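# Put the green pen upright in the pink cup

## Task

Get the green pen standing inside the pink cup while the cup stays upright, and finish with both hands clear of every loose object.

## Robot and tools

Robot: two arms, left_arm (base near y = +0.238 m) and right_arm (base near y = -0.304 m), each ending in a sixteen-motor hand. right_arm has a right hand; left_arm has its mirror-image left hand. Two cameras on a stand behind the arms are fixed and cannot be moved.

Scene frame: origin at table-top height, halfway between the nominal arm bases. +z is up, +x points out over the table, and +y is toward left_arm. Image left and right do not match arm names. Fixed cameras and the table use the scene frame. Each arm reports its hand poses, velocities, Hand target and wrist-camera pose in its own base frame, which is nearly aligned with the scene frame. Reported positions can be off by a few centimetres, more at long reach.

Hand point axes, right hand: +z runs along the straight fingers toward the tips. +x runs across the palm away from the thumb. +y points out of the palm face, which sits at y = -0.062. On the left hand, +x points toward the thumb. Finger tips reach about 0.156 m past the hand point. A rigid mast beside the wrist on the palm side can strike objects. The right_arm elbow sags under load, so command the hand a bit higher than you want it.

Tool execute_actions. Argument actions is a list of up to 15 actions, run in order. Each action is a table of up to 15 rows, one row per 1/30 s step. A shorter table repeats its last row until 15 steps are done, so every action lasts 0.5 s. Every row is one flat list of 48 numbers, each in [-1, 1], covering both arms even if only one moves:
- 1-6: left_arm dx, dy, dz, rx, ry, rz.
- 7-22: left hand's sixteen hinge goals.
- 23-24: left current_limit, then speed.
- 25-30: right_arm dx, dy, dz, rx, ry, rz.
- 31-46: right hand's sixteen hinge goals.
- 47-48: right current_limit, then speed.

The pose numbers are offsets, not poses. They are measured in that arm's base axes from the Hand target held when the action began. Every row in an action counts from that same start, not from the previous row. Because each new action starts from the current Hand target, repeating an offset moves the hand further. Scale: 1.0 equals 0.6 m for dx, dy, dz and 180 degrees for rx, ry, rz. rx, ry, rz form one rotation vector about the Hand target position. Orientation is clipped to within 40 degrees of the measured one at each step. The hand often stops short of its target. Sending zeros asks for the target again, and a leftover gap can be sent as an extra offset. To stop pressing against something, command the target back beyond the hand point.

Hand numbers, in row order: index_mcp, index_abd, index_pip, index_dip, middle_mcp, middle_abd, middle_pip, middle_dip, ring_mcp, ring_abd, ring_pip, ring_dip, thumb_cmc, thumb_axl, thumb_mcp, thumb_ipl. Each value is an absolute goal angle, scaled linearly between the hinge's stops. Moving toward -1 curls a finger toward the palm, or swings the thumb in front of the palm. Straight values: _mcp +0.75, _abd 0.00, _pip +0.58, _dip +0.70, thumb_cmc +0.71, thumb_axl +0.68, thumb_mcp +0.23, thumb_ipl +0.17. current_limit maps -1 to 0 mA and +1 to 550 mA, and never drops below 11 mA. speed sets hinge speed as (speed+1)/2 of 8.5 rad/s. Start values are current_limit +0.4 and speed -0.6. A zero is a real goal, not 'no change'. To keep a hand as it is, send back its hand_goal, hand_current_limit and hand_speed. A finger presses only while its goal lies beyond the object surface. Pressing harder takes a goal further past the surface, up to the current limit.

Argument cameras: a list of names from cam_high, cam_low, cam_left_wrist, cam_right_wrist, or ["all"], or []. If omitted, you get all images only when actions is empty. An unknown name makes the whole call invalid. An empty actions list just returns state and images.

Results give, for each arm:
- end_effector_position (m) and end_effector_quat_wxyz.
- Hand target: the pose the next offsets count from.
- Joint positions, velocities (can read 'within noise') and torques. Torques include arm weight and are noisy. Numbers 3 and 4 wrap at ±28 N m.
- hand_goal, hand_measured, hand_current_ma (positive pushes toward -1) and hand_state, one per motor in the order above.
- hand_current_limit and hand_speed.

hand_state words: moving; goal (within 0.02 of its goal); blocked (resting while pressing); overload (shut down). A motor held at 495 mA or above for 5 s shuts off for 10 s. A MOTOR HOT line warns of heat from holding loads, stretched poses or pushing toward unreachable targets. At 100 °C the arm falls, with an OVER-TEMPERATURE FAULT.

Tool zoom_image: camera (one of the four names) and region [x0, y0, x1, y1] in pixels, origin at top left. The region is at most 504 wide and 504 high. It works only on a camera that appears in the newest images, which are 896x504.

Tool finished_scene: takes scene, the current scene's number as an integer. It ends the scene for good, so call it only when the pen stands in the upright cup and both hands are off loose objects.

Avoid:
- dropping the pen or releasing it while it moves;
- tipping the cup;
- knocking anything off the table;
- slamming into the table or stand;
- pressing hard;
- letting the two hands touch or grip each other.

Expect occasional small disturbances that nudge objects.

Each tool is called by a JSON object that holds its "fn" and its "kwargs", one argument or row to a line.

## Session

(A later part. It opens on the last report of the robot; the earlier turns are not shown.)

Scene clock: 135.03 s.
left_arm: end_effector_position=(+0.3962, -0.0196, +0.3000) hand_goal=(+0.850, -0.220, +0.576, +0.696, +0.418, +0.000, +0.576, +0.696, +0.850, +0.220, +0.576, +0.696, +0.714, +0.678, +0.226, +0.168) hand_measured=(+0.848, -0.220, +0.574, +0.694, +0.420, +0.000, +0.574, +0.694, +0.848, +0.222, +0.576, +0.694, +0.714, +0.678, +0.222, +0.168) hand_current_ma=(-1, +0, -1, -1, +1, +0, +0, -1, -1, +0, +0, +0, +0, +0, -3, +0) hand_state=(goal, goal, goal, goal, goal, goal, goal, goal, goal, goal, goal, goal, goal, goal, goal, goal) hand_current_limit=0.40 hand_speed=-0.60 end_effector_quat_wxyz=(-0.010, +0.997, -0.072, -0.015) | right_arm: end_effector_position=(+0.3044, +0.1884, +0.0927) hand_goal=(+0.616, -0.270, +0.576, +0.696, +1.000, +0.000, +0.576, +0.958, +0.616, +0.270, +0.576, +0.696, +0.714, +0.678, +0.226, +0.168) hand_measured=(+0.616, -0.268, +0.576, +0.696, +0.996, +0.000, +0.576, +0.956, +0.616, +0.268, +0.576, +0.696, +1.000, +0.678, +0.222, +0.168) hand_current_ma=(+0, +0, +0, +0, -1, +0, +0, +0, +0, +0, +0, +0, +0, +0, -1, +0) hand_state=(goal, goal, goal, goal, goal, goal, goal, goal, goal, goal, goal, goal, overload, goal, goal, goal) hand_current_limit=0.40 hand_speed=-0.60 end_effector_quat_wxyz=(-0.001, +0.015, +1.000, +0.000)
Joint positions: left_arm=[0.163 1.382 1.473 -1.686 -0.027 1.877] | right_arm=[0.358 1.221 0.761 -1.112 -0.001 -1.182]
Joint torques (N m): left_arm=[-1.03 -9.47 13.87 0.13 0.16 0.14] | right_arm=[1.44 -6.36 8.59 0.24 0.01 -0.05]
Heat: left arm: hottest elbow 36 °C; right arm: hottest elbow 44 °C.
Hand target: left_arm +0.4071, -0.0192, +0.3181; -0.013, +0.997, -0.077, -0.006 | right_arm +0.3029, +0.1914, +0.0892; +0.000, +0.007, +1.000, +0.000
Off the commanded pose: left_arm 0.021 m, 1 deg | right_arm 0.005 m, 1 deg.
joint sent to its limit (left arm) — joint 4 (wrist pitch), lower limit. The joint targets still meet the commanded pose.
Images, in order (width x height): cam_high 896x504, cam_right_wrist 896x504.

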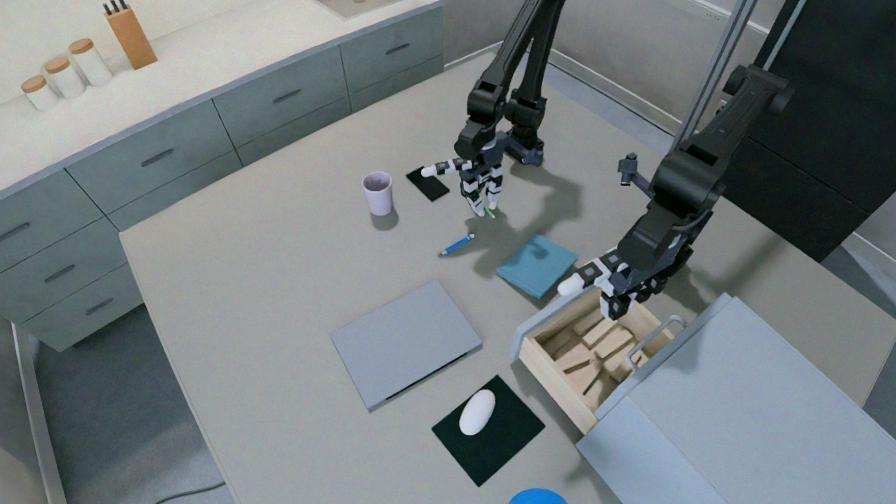

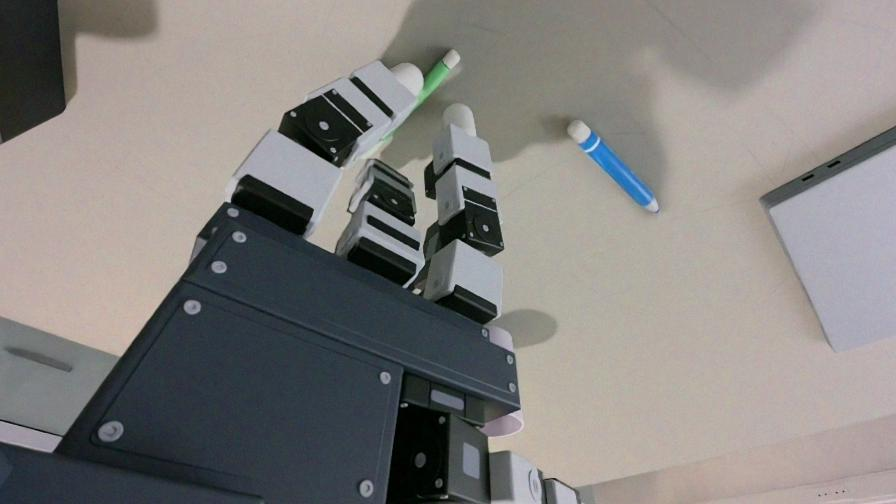

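{"fn": "execute_actions", "kwargs": {
  "actions": [
    [[0,0,0,0,0,0,0.849,-0.22,0.576,0.696,0.418,0,0.576,0.696,0.849,0.22,0.576,0.696,0.714,0.678,0.226,0.168,0.4,-0.6,-0.006,0.0005,0.02,0,0,-0.02,0.616,-0.27,0.576,0.696,1,0,0.576,0.957,0.616,0.27,0.576,0.696,0.714,0.678,0.226,0.168,0.4,-0.6]],
    [[0,0,0,0,0,0,0.849,-0.22,0.576,0.696,0.418,0,0.576,0.696,0.849,0.22,0.576,0.696,0.714,0.678,0.226,0.168,0.4,-0.6,0,0,-0.03,0,0,0,0.616,-0.27,0.576,0.696,1,0,0.576,0.957,0.616,0.27,0.576,0.696,0.714,0.678,0.226,0.168,0.4,-0.6]]
  ],
  "cameras": ["cam_high","cam_right_wrist"]
}}

{"fn": "zoom_image", "kwargs": {
  "camera": "cam_right_wrist",
  "region": [340, 0, 560, 220]
}}

{"fn": "zoom_image", "kwargs": {
  "camera": "cam_high",
  "region": [440, 160, 520, 240]
}}

Scene clock: 136.80 s.
left_arm: end_effector_position=(+0.3962, -0.0196, +0.3000) hand_goal=(+0.850, -0.220, +0.576, +0.696, +0.418, +0.000, +0.576, +0.696, +0.850, +0.220, +0.576, +0.696, +0.714, +0.678, +0.226, +0.168) hand_measured=(+0.848, -0.220, +0.574, +0.694, +0.420, +0.000, +0.574, +0.694, +0.848, +0.222, +0.576, +0.694, +0.714, +0.678, +0.222, +0.168) hand_current_ma=(-1, +0, -1, -1, +1, +0, +0, -1, -1, +0, +0, +0, +0, +0, -3, +0) hand_state=(goal, goal, goal, goal, goal, goal, goal, goal, goal, goal, goal, goal, goal, goal, goal, goal) hand_current_limit=0.40 hand_speed=-0.60 end_effector_quat_wxyz=(-0.010, +0.997, -0.072, -0.015) | right_arm: end_effector_position=(+0.2990, +0.1883, +0.0870) hand_goal=(+0.616, -0.270, +0.576, +0.696, +1.000, +0.000, +0.576, +0.958, +0.616, +0.270, +0.576, +0.696, +0.714, +0.678, +0.226, +0.168) hand_measured=(+0.616, -0.274, +0.576, +0.696, +0.996, +0.000, +0.576, +0.956, +0.616, +0.268, +0.576, +0.696, +1.000, +0.678, +0.222, +0.168) hand_current_ma=(+0, +0, +0, +0, -1, +0, +0, +0, +0, +0, +0, +0, +0, +0, -1, +0) hand_state=(goal, goal, goal, goal, goal, goal, goal, goal, goal, goal, goal, goal, overload, goal, goal, goal) hand_current_limit=0.40 hand_speed=-0.60 end_effector_quat_wxyz=(-0.001, +0.039, +0.999, +0.000)
Joint positions: left_arm=[0.163 1.382 1.473 -1.686 -0.027 1.877] | right_arm=[0.374 1.206 0.733 -1.101 -0.001 -1.118]
Joint torques (N m): left_arm=[-0.26 -9.29 13.91 0.17 0.22 0.16] | right_arm=[1.49 -5.83 8.54 0.4 -0.01 0.13]
Heat: left arm: hottest elbow 36 °C; right arm: hottest elbow 44 °C.
Hand target: left_arm +0.4071, -0.0192, +0.3181; -0.013, +0.997, -0.077, -0.006 | right_arm +0.2992, +0.1915, +0.0831; +0.000, +0.039, +0.999, +0.000
Off the commanded pose: left_arm 0.021 m, 1 deg | right_arm 0.005 m, 0 deg.
joint sent to its limit (left arm) — joint 4 (wrist pitch), lower limit. The joint targets still meet the commanded pose.
Images, in order (width x height): cam_high 896x504, cam_right_wrist 896x504.

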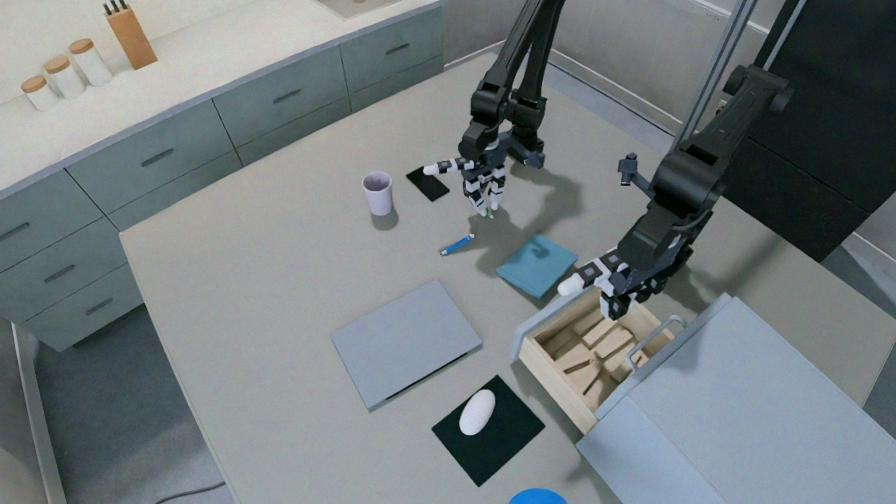

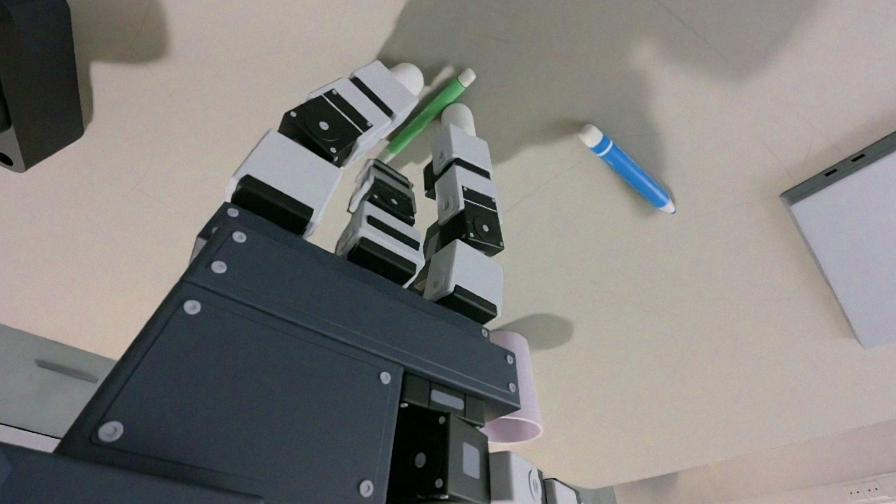

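Scaled by 2.291 from the camera's 896x504 image, which has a finer 1280x720 frame.

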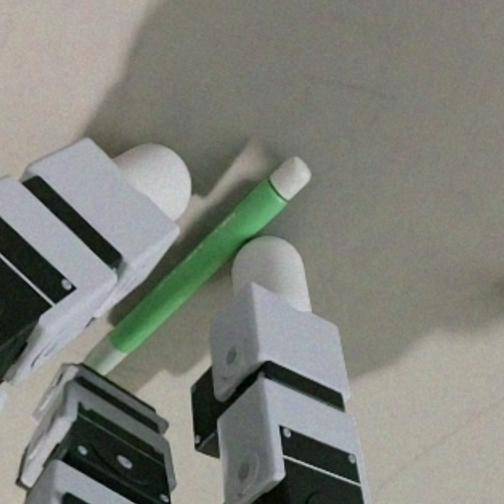

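Scaled by 6.300 from the camera's 896x504 image, which has a finer 1280x720 frame.

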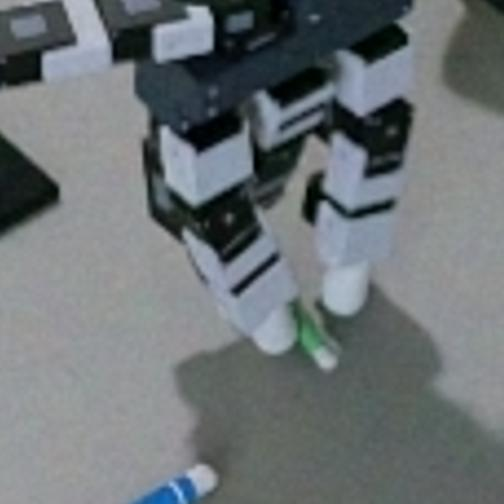

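{"fn": "execute_actions", "kwargs": {
  "actions": [
    [[0,0,0,0,0,0,0.849,-0.22,0.576,0.696,0.418,0,0.576,0.696,0.849,0.22,0.576,0.696,0.714,0.678,0.226,0.168,0.4,-0.6,0.0,0.0,0.05,0,0,0,0.616,-0.2,0.576,0.696,1,0,0.576,0.957,0.616,0.2,0.576,0.696,0.714,0.678,0.226,0.168,0.4,-0.6]],
    [[0,0,0,0,0,0,0.849,-0.22,0.576,0.696,0.418,0,0.576,0.696,0.849,0.22,0.576,0.696,0.714,0.678,0.226,0.168,0.4,-0.6,0.0175,-0.0065,0.0,0,0,-0.031,0.616,-0.2,0.576,0.696,1,0,0.576,0.957,0.616,0.2,0.576,0.696,0.714,0.678,0.226,0.168,0.4,-0.6]],
    [[0,0,0,0,0,0,0.849,-0.22,0.576,0.696,0.418,0,0.576,0.696,0.849,0.22,0.576,0.696,0.714,0.678,0.226,0.168,0.4,-0.6,0,0,-0.045,0,0,0,0.616,-0.24,0.576,0.696,1,0,0.576,0.957,0.616,0.24,0.576,0.696,0.714,0.678,0.226,0.168,0.4,-0.6]]
  ],
  "cameras": ["cam_high","cam_right_wrist"]
}}

{"fn": "zoom_image", "kwargs": {
  "camera": "cam_right_wrist",
  "region": [340, 0, 560, 220]
}}

{"fn": "zoom_image", "kwargs": {
  "camera": "cam_high",
  "region": [440, 160, 520, 240]
}}

Scene clock: 139.13 s.
left_arm: end_effector_position=(+0.3962, -0.0196, +0.3000) hand_goal=(+0.850, -0.220, +0.576, +0.696, +0.418, +0.000, +0.576, +0.696, +0.850, +0.220, +0.576, +0.696, +0.714, +0.678, +0.226, +0.168) hand_measured=(+0.848, -0.220, +0.574, +0.694, +0.420, +0.000, +0.574, +0.694, +0.848, +0.222, +0.576, +0.694, +0.714, +0.678, +0.222, +0.168) hand_current_ma=(-1, +0, -1, -1, +1, +0, +0, -1, -1, +0, +0, +0, +0, +0, -3, +0) hand_state=(goal, goal, goal, goal, goal, goal, goal, goal, goal, goal, goal, goal, goal, goal, goal, goal) hand_current_limit=0.40 hand_speed=-0.60 end_effector_quat_wxyz=(-0.010, +0.997, -0.072, -0.015) | right_arm: end_effector_position=(+0.3040, +0.1846, +0.0870) hand_goal=(+0.616, -0.240, +0.576, +0.696, +1.000, +0.000, +0.576, +0.958, +0.616, +0.240, +0.576, +0.696, +0.714, +0.678, +0.226, +0.168) hand_measured=(+0.614, -0.254, +0.574, +0.696, +0.996, +0.000, +0.576, +0.956, +0.616, +0.236, +0.576, +0.696, +1.000, +0.678, +0.222, +0.168) hand_current_ma=(+0, -4, +0, +0, -1, +0, +0, +0, +0, -1, +0, +0, +0, +0, -1, +0) hand_state=(goal, goal, goal, goal, goal, goal, goal, goal, goal, goal, goal, goal, overload, goal, goal, goal) hand_current_limit=0.40 hand_speed=-0.60 end_effector_quat_wxyz=(-0.005, +0.085, +0.996, -0.002)
Joint positions: left_arm=[0.163 1.382 1.473 -1.686 -0.027 1.877] | right_arm=[0.374 1.204 0.733 -1.111 -0.002 -1.027]
Joint torques (N m): left_arm=[-0.97 -9.58 14.04 0.02 0.17 0.13] | right_arm=[1.08 -5.54 9.46 0.47 0.02 0.14]
Heat: left arm: hottest elbow 37 °C; right arm: hottest elbow 43 °C.
Hand target: left_arm +0.4071, -0.0192, +0.3181; -0.013, +0.997, -0.077, -0.006 | right_arm +0.3097, +0.1877, +0.0862; +0.000, +0.087, +0.996, +0.000
Off the commanded pose: left_arm 0.021 m, 1 deg | right_arm 0.006 m, 1 deg.
joint sent to its limit (left arm) — joint 4 (wrist pitch), lower limit. The joint targets still meet the commanded pose.
Images, in order (width x height): cam_high 896x504, cam_right_wrist 896x504.

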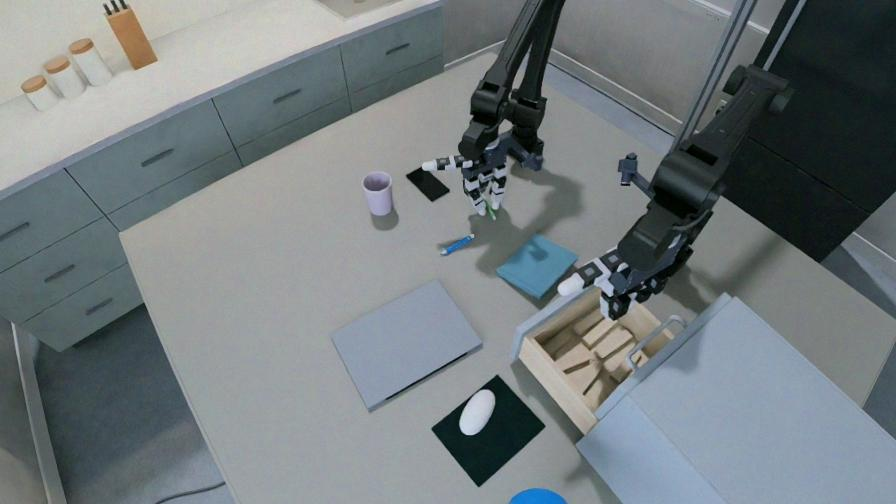

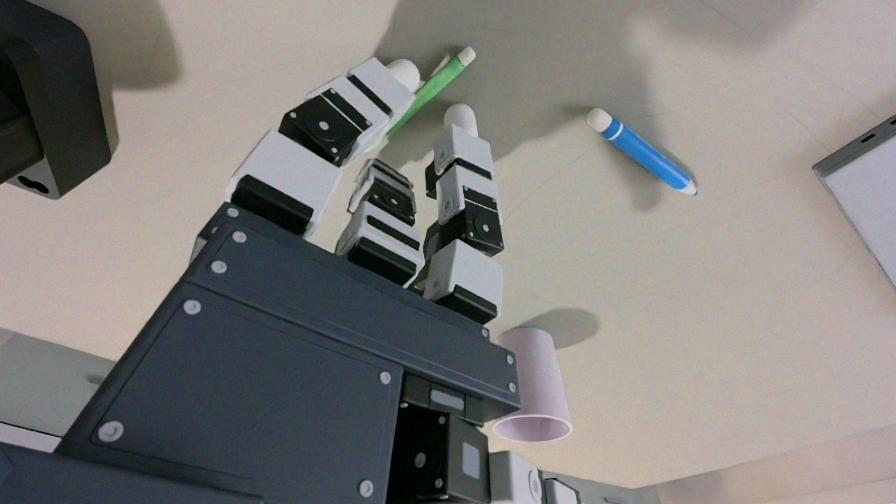

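Scaled by 2.291 from the camera's 896x504 image, which has a finer 1280x720 frame.

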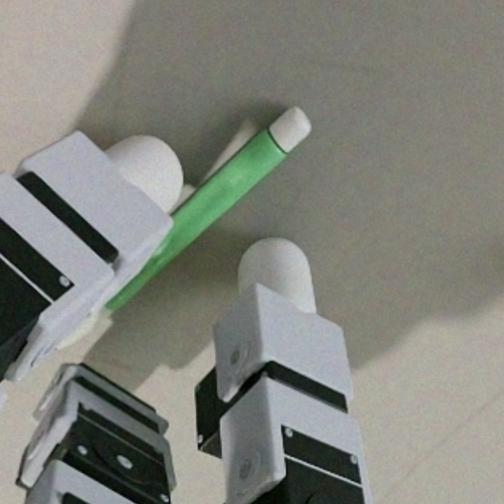

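Scaled by 6.300 from the camera's 896x504 image, which has a finer 1280x720 frame.

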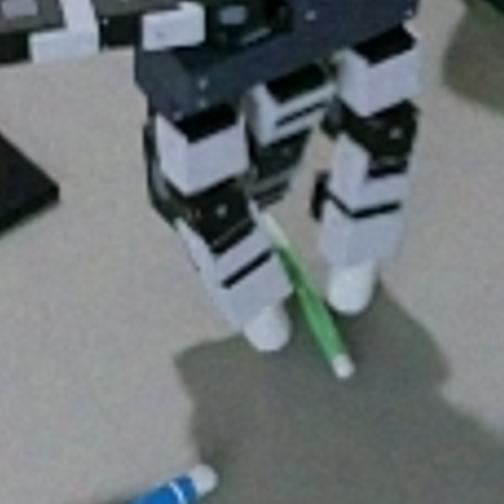

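{"fn": "execute_actions", "kwargs": {
  "actions": [
    [[0,0,0,0,0,0,0.849,-0.22,0.576,0.696,0.418,0,0.576,0.696,0.849,0.22,0.576,0.696,0.714,0.678,0.226,0.168,0.4,-0.6,-0.004,0.006,0.06,0,0,0,0.616,-0.27,0.576,0.696,1,0,0.576,0.957,0.616,0.27,0.576,0.696,0.714,0.678,0.226,0.168,0.4,-0.6]],
    [[0,0,0,0,0,0,0.849,-0.22,0.576,0.696,0.418,0,0.576,0.696,0.849,0.22,0.576,0.696,0.714,0.678,0.226,0.168,0.4,-0.6,-0.002,0.004,-0.03,0,0,-0.037,0.616,-0.27,0.576,0.696,1,0,0.576,0.957,0.616,0.27,0.576,0.696,0.714,0.678,0.226,0.168,0.4,-0.6]]
  ],
  "cameras": ["cam_high","cam_right_wrist"]
}}

{"fn": "zoom_image", "kwargs": {
  "camera": "cam_right_wrist",
  "region": [340, 0, 560, 220]
}}

{"fn": "zoom_image", "kwargs": {
  "camera": "cam_high",
  "region": [440, 160, 520, 240]
}}

Scene clock: 141.27 s.
left_arm: end_effector_position=(+0.3962, -0.0196, +0.3000) hand_goal=(+0.850, -0.220, +0.576, +0.696, +0.418, +0.000, +0.576, +0.696, +0.850, +0.220, +0.576, +0.696, +0.714, +0.678, +0.226, +0.168) hand_measured=(+0.848, -0.220, +0.574, +0.694, +0.420, +0.000, +0.574, +0.694, +0.848, +0.222, +0.576, +0.694, +0.714, +0.678, +0.222, +0.168) hand_current_ma=(-1, +0, -1, -1, +1, +0, +0, -1, -1, +0, +0, +0, +0, +0, -3, +0) hand_state=(goal, goal, goal, goal, goal, goal, goal, goal, goal, goal, goal, goal, goal, goal, goal, goal) hand_current_limit=0.40 hand_speed=-0.60 end_effector_quat_wxyz=(-0.010, +0.997, -0.072, -0.015) | right_arm: end_effector_position=(+0.3004, +0.1884, +0.0978) hand_goal=(+0.616, -0.270, +0.576, +0.696, +1.000, +0.000, +0.576, +0.958, +0.616, +0.270, +0.576, +0.696, +0.714, +0.678, +0.226, +0.168) hand_measured=(+0.614, -0.264, +0.574, +0.696, +0.996, +0.000, +0.576, +0.956, +0.618, +0.266, +0.576, +0.696, +1.000, +0.678, +0.222, +0.168) hand_current_ma=(+0, +1, +0, +0, -1, +0, +0, +0, +0, -1, +0, +0, +0, +0, -1, +0) hand_state=(goal, goal, goal, goal, goal, goal, goal, goal, goal, goal, goal, goal, overload, goal, goal, goal) hand_current_limit=0.40 hand_speed=-0.60 end_effector_quat_wxyz=(-0.012, +0.145, +0.989, -0.006)
Joint positions: left_arm=[0.163 1.382 1.473 -1.686 -0.027 1.877] | right_arm=[0.419 1.173 0.744 -1.168 -0.004 -0.86]
Joint torques (N m): left_arm=[-1.32 -10.11 13.79 0.05 0.17 0.13] | right_arm=[1.55 -6.65 10.07 0.21 0.08 0.11]
Heat: left arm: hottest elbow 37 °C; right arm: hottest elbow 43 °C.
Hand target: left_arm +0.4071, -0.0192, +0.3181; -0.013, +0.997, -0.077, -0.006 | right_arm +0.3062, +0.1937, +0.1042; +0.000, +0.145, +0.989, +0.000
Off the commanded pose: left_arm 0.021 m, 1 deg | right_arm 0.010 m, 2 deg.
joint sent to its limit (left arm) — joint 4 (wrist pitch), lower limit. The joint targets still meet the commanded pose.
Images, in order (width x height): cam_high 896x504, cam_right_wrist 896x504.

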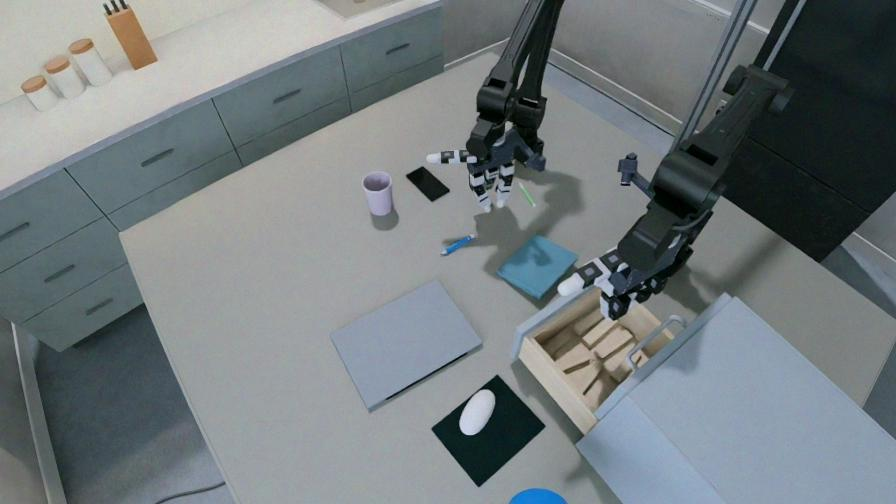

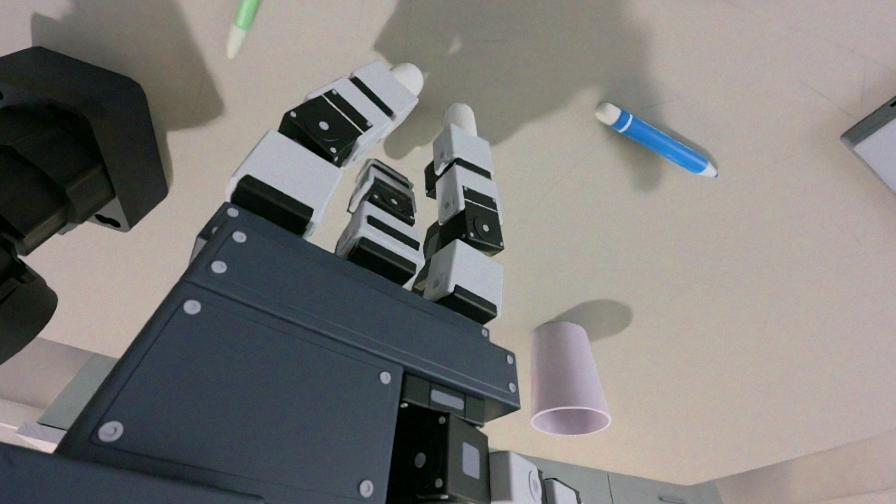

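Scaled by 2.291 from the camera's 896x504 image, which has a finer 1280x720 frame.

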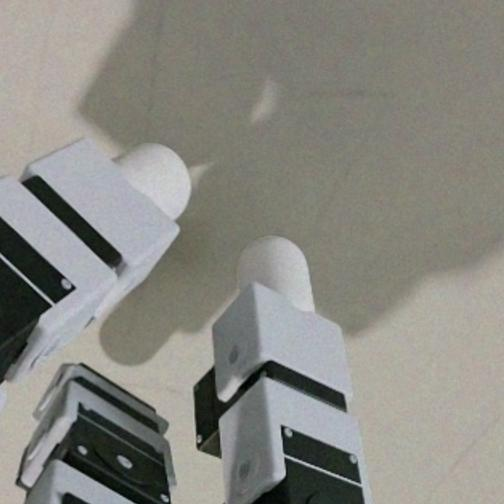

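Scaled by 6.300 from the camera's 896x504 image, which has a finer 1280x720 frame.

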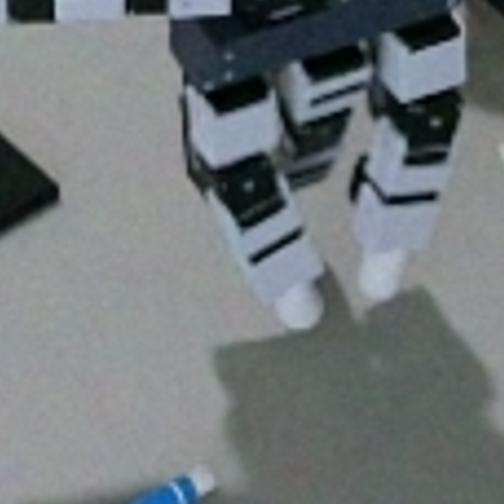

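{"fn": "execute_actions", "kwargs": {
  "actions": [
    [[0,0,0,0,0,0,0.849,-0.22,0.576,0.696,0.418,0,0.576,0.696,0.849,0.22,0.576,0.696,0.714,0.678,0.226,0.168,0.4,-0.6,-0.09,0.038,0.04,0,0,0,0.616,-0.27,0.576,0.696,1,0,0.576,0.957,0.616,0.27,0.576,0.696,0.714,0.678,0.226,0.168,0.4,-0.6]],
    [[0,0,0,0,0,0,0.849,-0.22,0.576,0.696,0.418,0,0.576,0.696,0.849,0.22,0.576,0.696,0.714,0.678,0.226,0.168,0.4,-0.6,-0.0917,0.0387,0,0,0,0,0.616,-0.27,0.576,0.696,1,0,0.576,0.957,0.616,0.27,0.576,0.696,0.714,0.678,0.226,0.168,0.4,-0.6]],
    [[0,0,0,0,0,0,0.849,-0.22,0.576,0.696,0.418,0,0.576,0.696,0.849,0.22,0.576,0.696,0.714,0.678,0.226,0.168,0.4,-0.6,0,0,-0.035,0,0,0,0.616,-0.27,0.576,0.696,1,0,0.576,0.957,0.616,0.27,0.576,0.696,0.714,0.678,0.226,0.168,0.4,-0.6]]
  ],
  "cameras": ["cam_high","cam_right_wrist"]
}}

{"fn": "zoom_image", "kwargs": {
  "camera": "cam_right_wrist",
  "region": [340, 0, 560, 220]
}}

{"fn": "zoom_image", "kwargs": {
  "camera": "cam_high",
  "region": [480, 140, 580, 240]
}}

Scene clock: 143.63 s.
left_arm: end_effector_position=(+0.3962, -0.0196, +0.3000) hand_goal=(+0.850, -0.220, +0.576, +0.696, +0.418, +0.000, +0.576, +0.696, +0.850, +0.220, +0.576, +0.696, +0.714, +0.678, +0.226, +0.168) hand_measured=(+0.848, -0.220, +0.574, +0.694, +0.420, +0.000, +0.574, +0.694, +0.848, +0.222, +0.576, +0.694, +0.714, +0.678, +0.222, +0.168) hand_current_ma=(-1, +0, -1, -1, +1, +0, +0, -1, -1, +0, +0, +0, +0, +0, -3, +0) hand_state=(goal, goal, goal, goal, goal, goal, goal, goal, goal, goal, goal, goal, goal, goal, goal, goal) hand_current_limit=0.40 hand_speed=-0.60 end_effector_quat_wxyz=(-0.010, +0.997, -0.072, -0.015) | right_arm: end_effector_position=(+0.1976, +0.2371, +0.1095) hand_goal=(+0.616, -0.270, +0.576, +0.696, +1.000, +0.000, +0.576, +0.958, +0.616, +0.270, +0.576, +0.696, +0.714, +0.678, +0.226, +0.168) hand_measured=(+0.616, -0.266, +0.574, +0.696, +0.996, +0.000, +0.576, +0.956, +0.618, +0.266, +0.576, +0.696, +1.000, +0.678, +0.222, +0.168) hand_current_ma=(+0, +0, +0, +0, -1, +0, +0, +0, +0, +0, +0, +0, +0, +0, -1, +0) hand_state=(goal, goal, goal, goal, goal, goal, goal, goal, goal, goal, goal, goal, overload, goal, goal, goal) hand_current_limit=0.40 hand_speed=-0.60 end_effector_quat_wxyz=(-0.002, +0.146, +0.989, +0.000)
Joint positions: left_arm=[0.163 1.382 1.473 -1.686 -0.027 1.877] | right_arm=[0.82 0.961 0.634 -1.246 -0.003 -0.459]
Joint torques (N m): left_arm=[-1.73 -9.64 13.93 0.23 0.17 0.14] | right_arm=[1.55 -2.61 9.26 0.16 0.11 0.12]
Heat: left arm: hottest elbow 37 °C; right arm: hottest elbow 43 °C.
Hand target: left_arm +0.4071, -0.0192, +0.3181; -0.013, +0.997, -0.077, -0.006 | right_arm +0.1972, +0.2398, +0.1073; +0.000, +0.145, +0.989, +0.000
Off the commanded pose: left_arm 0.021 m, 1 deg | right_arm 0.003 m, 0 deg.
joint sent to its limit (left arm) — joint 4 (wrist pitch), lower limit. The joint targets still meet the commanded pose.
Images, in order (width x height): cam_high 896x504, cam_right_wrist 896x504.

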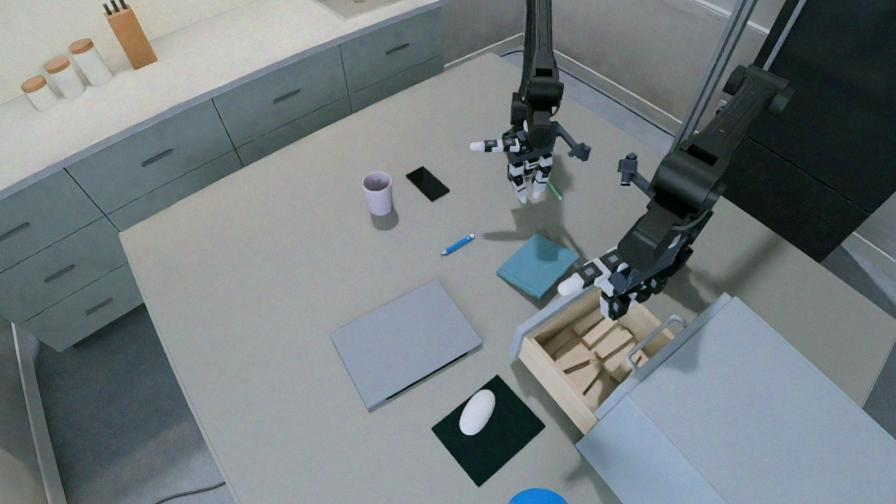

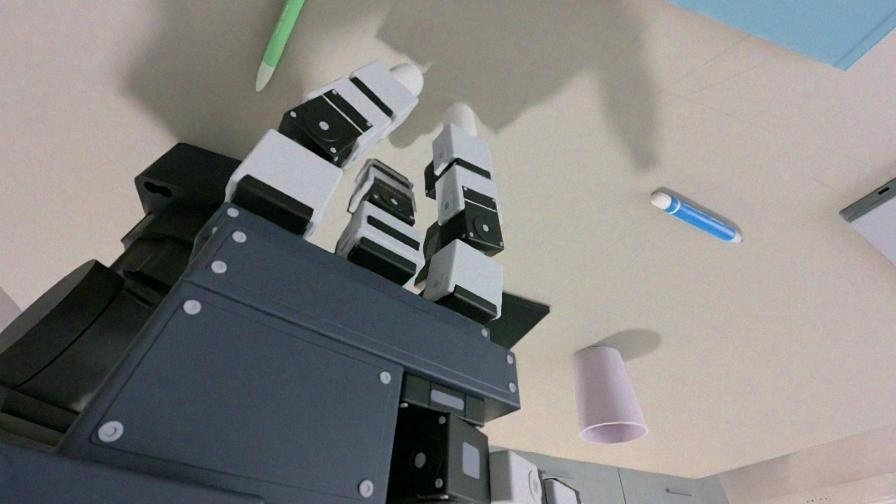

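Scaled by 2.291 from the camera's 896x504 image, which has a finer 1280x720 frame.

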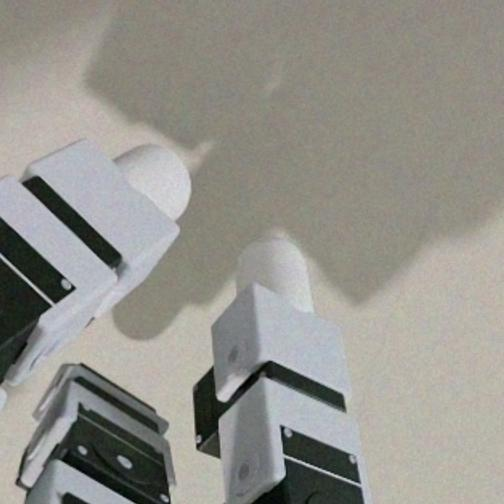

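Scaled by 5.040 from the camera's 896x504 image, which has a finer 1280x720 frame.

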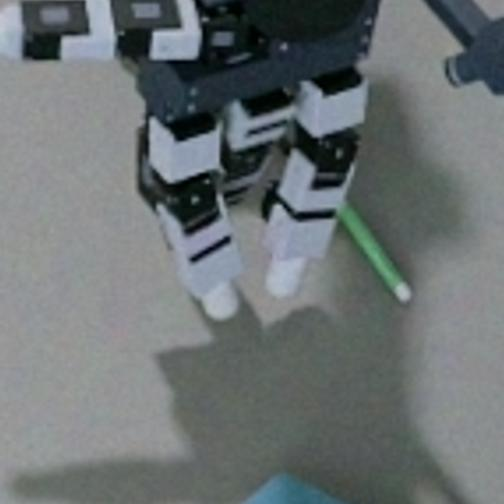

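{"fn": "execute_actions", "kwargs": {
  "actions": [],
  "cameras": ["cam_high","cam_right_wrist"]
}}

{"fn": "zoom_image", "kwargs": {
  "camera": "cam_high",
  "region": [480, 140, 580, 240]
}}

Scene clock: 143.83 s.
left_arm: end_effector_position=(+0.3962, -0.0196, +0.3000) hand_goal=(+0.850, -0.220, +0.576, +0.696, +0.418, +0.000, +0.576, +0.696, +0.850, +0.220, +0.576, +0.696, +0.714, +0.678, +0.226, +0.168) hand_measured=(+0.848, -0.220, +0.574, +0.694, +0.420, +0.000, +0.574, +0.694, +0.848, +0.222, +0.576, +0.694, +0.714, +0.678, +0.222, +0.168) hand_current_ma=(-1, +0, -1, -1, +1, +0, +0, -1, -1, +0, +0, +0, +0, +0, -3, +0) hand_state=(goal, goal, goal, goal, goal, goal, goal, goal, goal, goal, goal, goal, goal, goal, goal, goal) hand_current_limit=0.40 hand_speed=-0.60 end_effector_quat_wxyz=(-0.010, +0.997, -0.072, -0.015) | right_arm: end_effector_position=(+0.1976, +0.2371, +0.1095) hand_goal=(+0.616, -0.270, +0.576, +0.696, +1.000, +0.000, +0.576, +0.958, +0.616, +0.270, +0.576, +0.696, +0.714, +0.678, +0.226, +0.168) hand_measured=(+0.616, -0.266, +0.574, +0.696, +0.996, +0.000, +0.576, +0.956, +0.618, +0.266, +0.576, +0.696, +1.000, +0.678, +0.222, +0.168) hand_current_ma=(+0, +0, +0, +0, -1, +0, +0, +0, +0, +0, +0, +0, +0, +0, -1, +0) hand_state=(goal, goal, goal, goal, goal, goal, goal, goal, goal, goal, goal, goal, overload, goal, goal, goal) hand_current_limit=0.40 hand_speed=-0.60 end_effector_quat_wxyz=(-0.002, +0.146, +0.989, +0.000)
Joint positions: left_arm=[0.163 1.382 1.473 -1.686 -0.027 1.877] | right_arm=[0.82 0.961 0.634 -1.246 -0.003 -0.458]
Joint velocities: within noise
Joint torques (N m): left_arm=[-0.67 -9.82 13.85 0.03 0.16 0.14] | right_arm=[1.55 -2.55 9.26 0.27 0.11 0.13]
Heat: left arm: hottest elbow 37 °C; right arm: hottest elbow 43 °C.
Hand target: left_arm +0.4071, -0.0192, +0.3181; -0.013, +0.997, -0.077, -0.006 | right_arm +0.1972, +0.2398, +0.1073; +0.000, +0.145, +0.989, +0.000
Off the commanded pose: left_arm 0.021 m, 1 deg | right_arm 0.003 m, 0 deg.
Images, in order (width x height): cam_high 896x504, cam_right_wrist 896x504.

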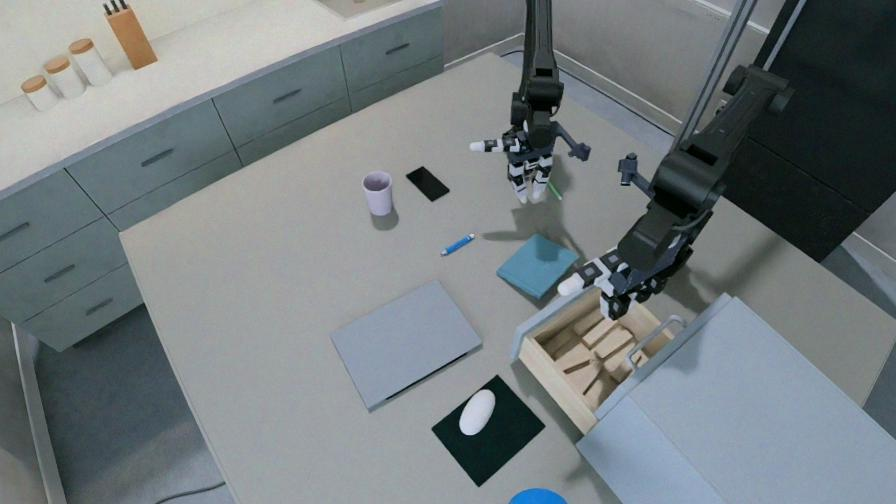

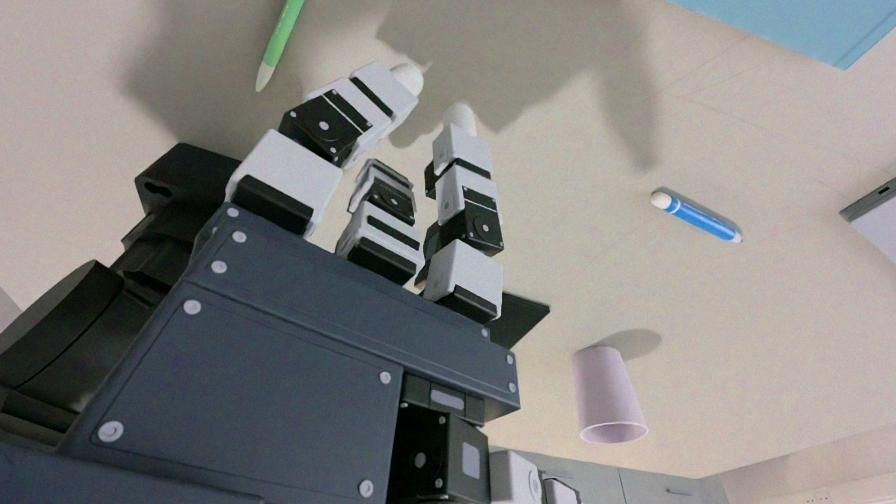

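Scaled by 5.040 from the camera's 896x504 image, which has a finer 1280x720 frame.

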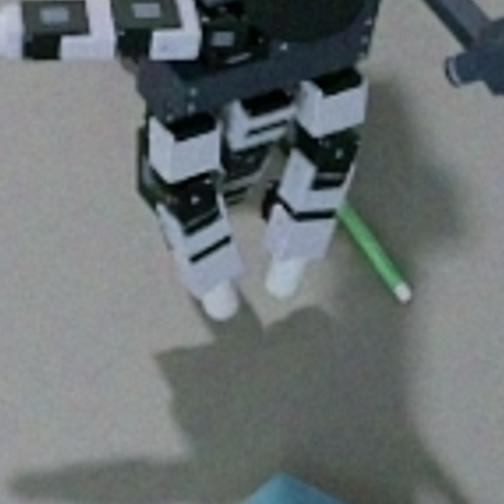

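{"fn": "execute_actions", "kwargs": {
  "actions": [
    [[0,0,0,0,0,0,0.849,-0.22,0.576,0.696,0.418,0,0.576,0.696,0.849,0.22,0.576,0.696,0.714,0.678,0.226,0.168,0.4,-0.6,-0.075,0.0225,0.02,0,0,0,0.616,-0.27,0.576,0.696,1,0,0.576,0.957,0.616,0.27,0.576,0.696,0.714,0.678,0.226,0.168,0.4,-0.6]],
    [[0,0,0,0,0,0,0.849,-0.22,0.576,0.696,0.418,0,0.576,0.696,0.849,0.22,0.576,0.696,0.714,0.678,0.226,0.168,0.4,-0.6,-0.075,0.0225,0,0,0,0,0.616,-0.27,0.576,0.696,1,0,0.576,0.957,0.616,0.27,0.576,0.696,0.714,0.678,0.226,0.168,0.4,-0.6]],
    [[0,0,0,0,0,0,0.849,-0.22,0.576,0.696,0.418,0,0.576,0.696,0.849,0.22,0.576,0.696,0.714,0.678,0.226,0.168,0.4,-0.6,0,0,-0.025,0,0,0,0.616,-0.27,0.576,0.696,1,0,0.576,0.957,0.616,0.27,0.576,0.696,0.714,0.678,0.226,0.168,0.4,-0.6]]
  ],
  "cameras": ["cam_high","cam_right_wrist"]
}}

{"fn": "zoom_image", "kwargs": {
  "camera": "cam_right_wrist",
  "region": [340, 0, 560, 220]
}}

{"fn": "zoom_image", "kwargs": {
  "camera": "cam_high",
  "region": [500, 120, 600, 220]
}}

Scene clock: 146.17 s.
left_arm: end_effector_position=(+0.3962, -0.0196, +0.3000) hand_goal=(+0.850, -0.220, +0.576, +0.696, +0.418, +0.000, +0.576, +0.696, +0.850, +0.220, +0.576, +0.696, +0.714, +0.678, +0.226, +0.168) hand_measured=(+0.848, -0.220, +0.574, +0.694, +0.420, +0.000, +0.574, +0.694, +0.848, +0.222, +0.576, +0.694, +0.714, +0.678, +0.222, +0.168) hand_current_ma=(-1, +0, -1, -1, +1, +0, +0, -1, -1, +0, +0, +0, +0, +0, -3, +0) hand_state=(goal, goal, goal, goal, goal, goal, goal, goal, goal, goal, goal, goal, goal, goal, goal, goal) hand_current_limit=0.40 hand_speed=-0.60 end_effector_quat_wxyz=(-0.010, +0.997, -0.072, -0.015) | right_arm: end_effector_position=(+0.1084, +0.2647, +0.1066) hand_goal=(+0.616, -0.270, +0.576, +0.696, +1.000, +0.000, +0.576, +0.958, +0.616, +0.270, +0.576, +0.696, +0.714, +0.678, +0.226, +0.168) hand_measured=(+0.616, -0.266, +0.574, +0.696, +0.996, +0.000, +0.576, +0.956, +0.618, +0.268, +0.576, +0.696, +1.000, +0.678, +0.222, +0.168) hand_current_ma=(+0, +0, +0, +0, -1, +0, +0, +0, +0, +0, +0, +0, +0, +0, -1, +0) hand_state=(goal, goal, goal, goal, goal, goal, goal, goal, goal, goal, goal, goal, overload, goal, goal, goal) hand_current_limit=0.40 hand_speed=-0.60 end_effector_quat_wxyz=(-0.002, +0.146, +0.989, +0.000)
Joint positions: left_arm=[0.163 1.382 1.473 -1.686 -0.027 1.877] | right_arm=[1.254 0.887 0.587 -1.273 -0.003 -0.025]
Joint torques (N m): left_arm=[-1.67 -9.17 13.87 0.08 0.14 0.14] | right_arm=[1.61 -1.44 9.29 0.32 0.14 0.13]
Heat: left arm: hottest elbow 38 °C; right arm: hottest elbow 43 °C.
Hand target: left_arm +0.4071, -0.0192, +0.3181; -0.013, +0.997, -0.077, -0.006 | right_arm +0.1071, +0.2668, +0.1043; +0.000, +0.145, +0.989, +0.000
Off the commanded pose: left_arm 0.021 m, 1 deg | right_arm 0.003 m, 0 deg.
joint sent to its limit (left arm) — joint 4 (wrist pitch), lower limit. The joint targets still meet the commanded pose.
Images, in order (width x height): cam_high 896x504, cam_right_wrist 896x504.

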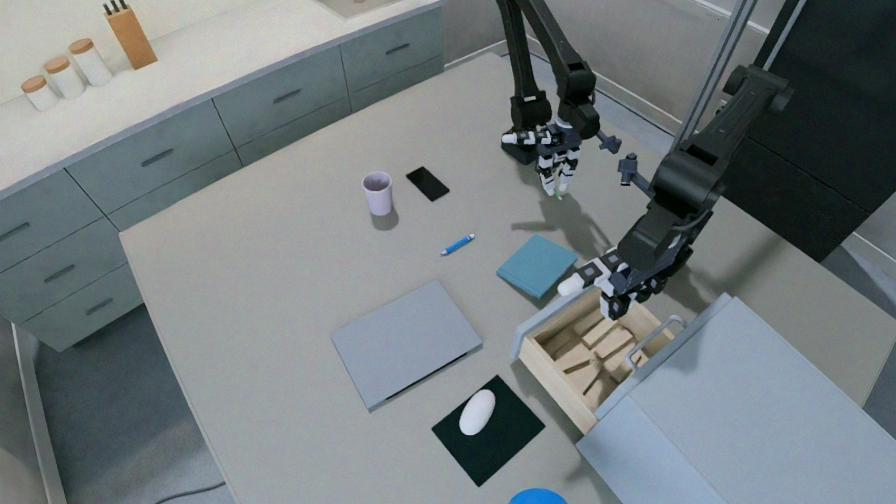

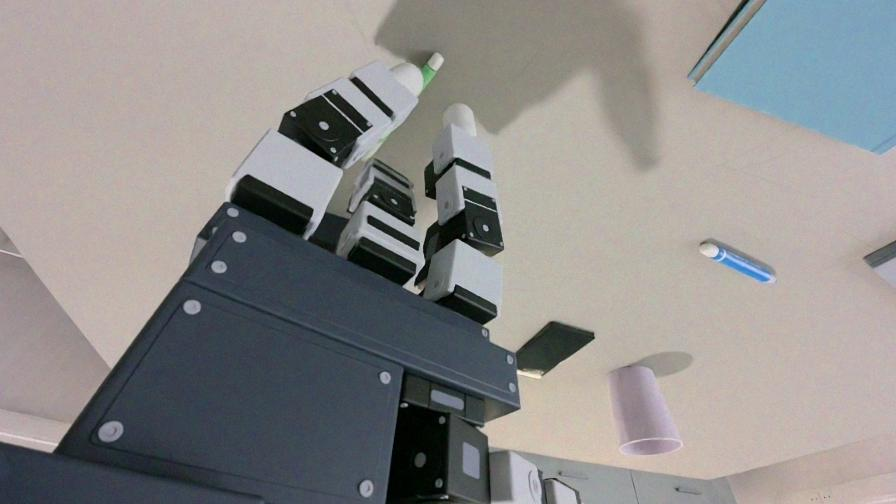

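Scaled by 2.291 from the camera's 896x504 image, which has a finer 1280x720 frame.

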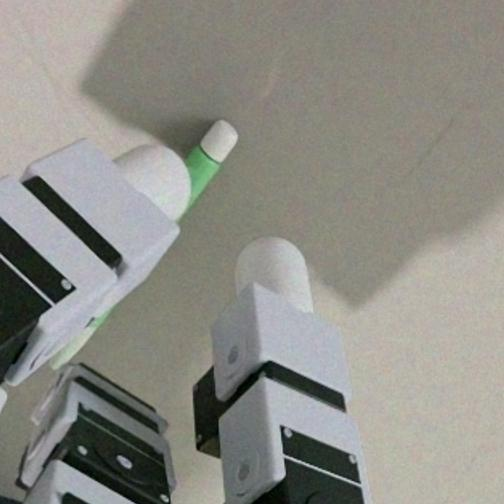

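Scaled by 5.040 from the camera's 896x504 image, which has a finer 1280x720 frame.

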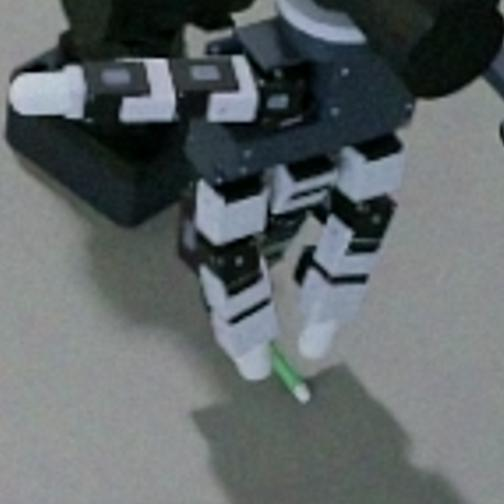

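{"fn": "execute_actions", "kwargs": {
  "actions": [
    [[0,0,0,0,0,0,0.849,-0.22,0.576,0.696,0.418,0,0.576,0.696,0.849,0.22,0.576,0.696,0.714,0.678,0.226,0.168,0.4,-0.6,-0.0187,-0.01,0.03,0,0,0.006,0.616,-0.27,0.576,0.696,1,0,0.576,0.957,0.616,0.27,0.576,0.696,0.714,0.678,0.226,0.168,0.4,-0.6]],
    [[0,0,0,0,0,0,0.849,-0.22,0.576,0.696,0.418,0,0.576,0.696,0.849,0.22,0.576,0.696,0.714,0.678,0.226,0.168,0.4,-0.6,0,0,-0.045,0,0,0,0.616,-0.27,0.576,0.696,1,0,0.576,0.957,0.616,0.27,0.576,0.696,0.714,0.678,0.226,0.168,0.4,-0.6]]
  ],
  "cameras": ["cam_high","cam_right_wrist"]
}}

{"fn": "zoom_image", "kwargs": {
  "camera": "cam_right_wrist",
  "region": [340, 0, 560, 220]
}}

{"fn": "zoom_image", "kwargs": {
  "camera": "cam_high",
  "region": [500, 120, 600, 220]
}}

Scene clock: 147.87 s.
left_arm: end_effector_position=(+0.3962, -0.0196, +0.3000) hand_goal=(+0.850, -0.220, +0.576, +0.696, +0.418, +0.000, +0.576, +0.696, +0.850, +0.220, +0.576, +0.696, +0.714, +0.678, +0.226, +0.168) hand_measured=(+0.848, -0.220, +0.574, +0.694, +0.420, +0.000, +0.574, +0.694, +0.848, +0.222, +0.576, +0.694, +0.714, +0.678, +0.222, +0.168) hand_current_ma=(-1, +0, -1, -1, +1, +0, +0, -1, -1, +0, +0, +0, +0, +0, -3, +0) hand_state=(goal, goal, goal, goal, goal, goal, goal, goal, goal, goal, goal, goal, goal, goal, goal, goal) hand_current_limit=0.40 hand_speed=-0.60 end_effector_quat_wxyz=(-0.010, +0.997, -0.072, -0.015) | right_arm: end_effector_position=(+0.0972, +0.2588, +0.0975) hand_goal=(+0.616, -0.270, +0.576, +0.696, +1.000, +0.000, +0.576, +0.958, +0.616, +0.270, +0.576, +0.696, +0.714, +0.678, +0.226, +0.168) hand_measured=(+0.616, -0.266, +0.574, +0.696, +0.996, +0.000, +0.576, +0.956, +0.618, +0.268, +0.576, +0.696, +1.000, +0.678, +0.222, +0.168) hand_current_ma=(+0, +0, +0, +0, -1, +0, +0, +0, +0, +0, +0, +0, +0, +0, -1, +0) hand_state=(goal, goal, goal, goal, goal, goal, goal, goal, goal, goal, goal, goal, overload, goal, goal, goal) hand_current_limit=0.40 hand_speed=-0.60 end_effector_quat_wxyz=(-0.001, +0.136, +0.991, -0.001)
Joint positions: left_arm=[0.163 1.382 1.473 -1.686 -0.027 1.877] | right_arm=[1.292 0.863 0.551 -1.26 -0.002 -0.005]
Joint torques (N m): left_arm=[-1.61 -9.47 13.9 0.05 0.18 0.18] | right_arm=[1.49 -1.08 9.25 0.29 0.12 0.14]
Heat: left arm: hottest elbow 38 °C; right arm: hottest elbow 42 °C.
Hand target: left_arm +0.4071, -0.0192, +0.3181; -0.013, +0.997, -0.077, -0.006 | right_arm +0.0959, +0.2607, +0.0952; +0.000, +0.136, +0.991, +0.000
Off the commanded pose: left_arm 0.021 m, 1 deg | right_arm 0.003 m, 0 deg.
joint sent to its limit (left arm) — joint 4 (wrist pitch), lower limit. The joint targets still meet the commanded pose.
Images, in order (width x height): cam_high 896x504, cam_right_wrist 896x504.

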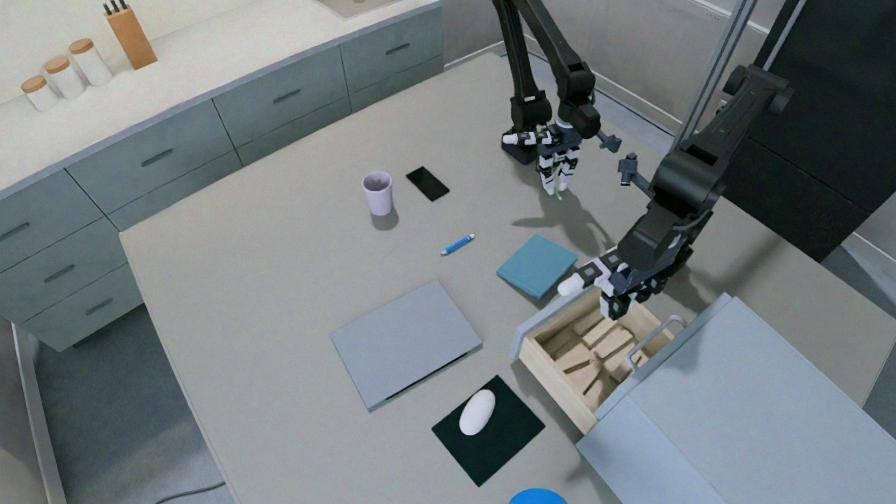

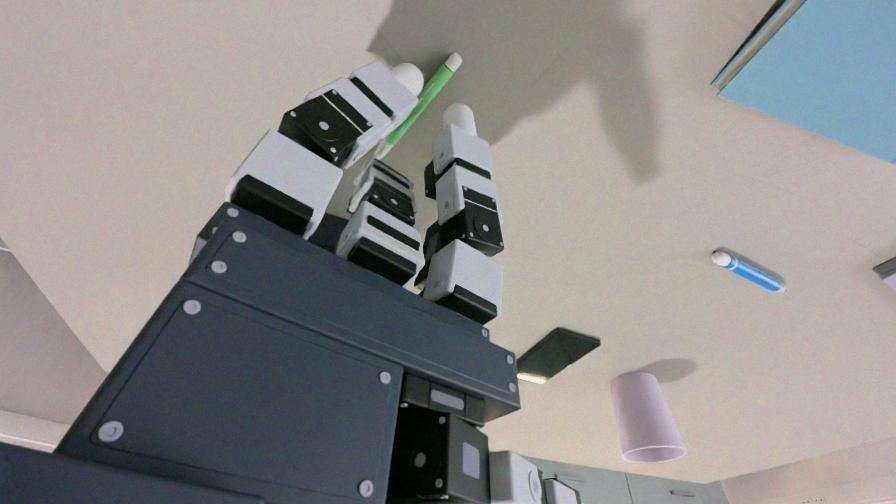

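Scaled by 2.291 from the camera's 896x504 image, which has a finer 1280x720 frame.

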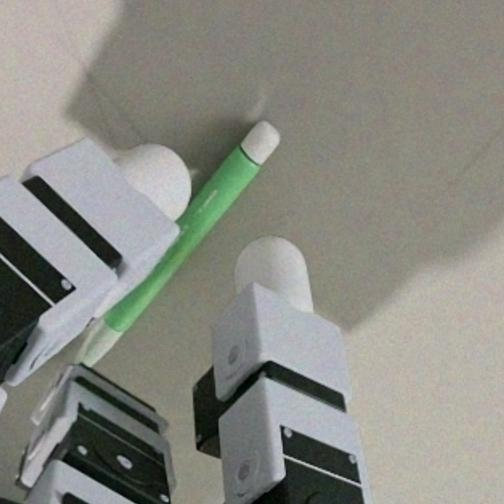

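Scaled by 5.040 from the camera's 896x504 image, which has a finer 1280x720 frame.

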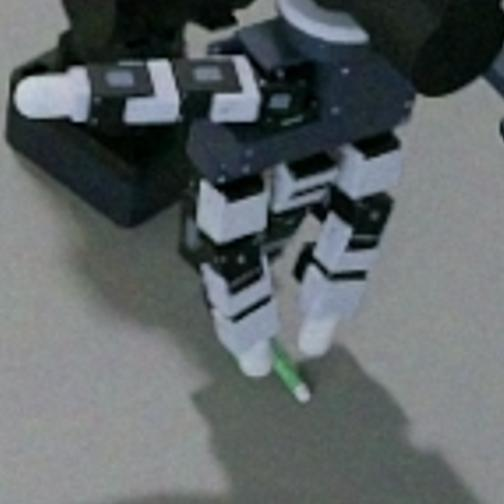

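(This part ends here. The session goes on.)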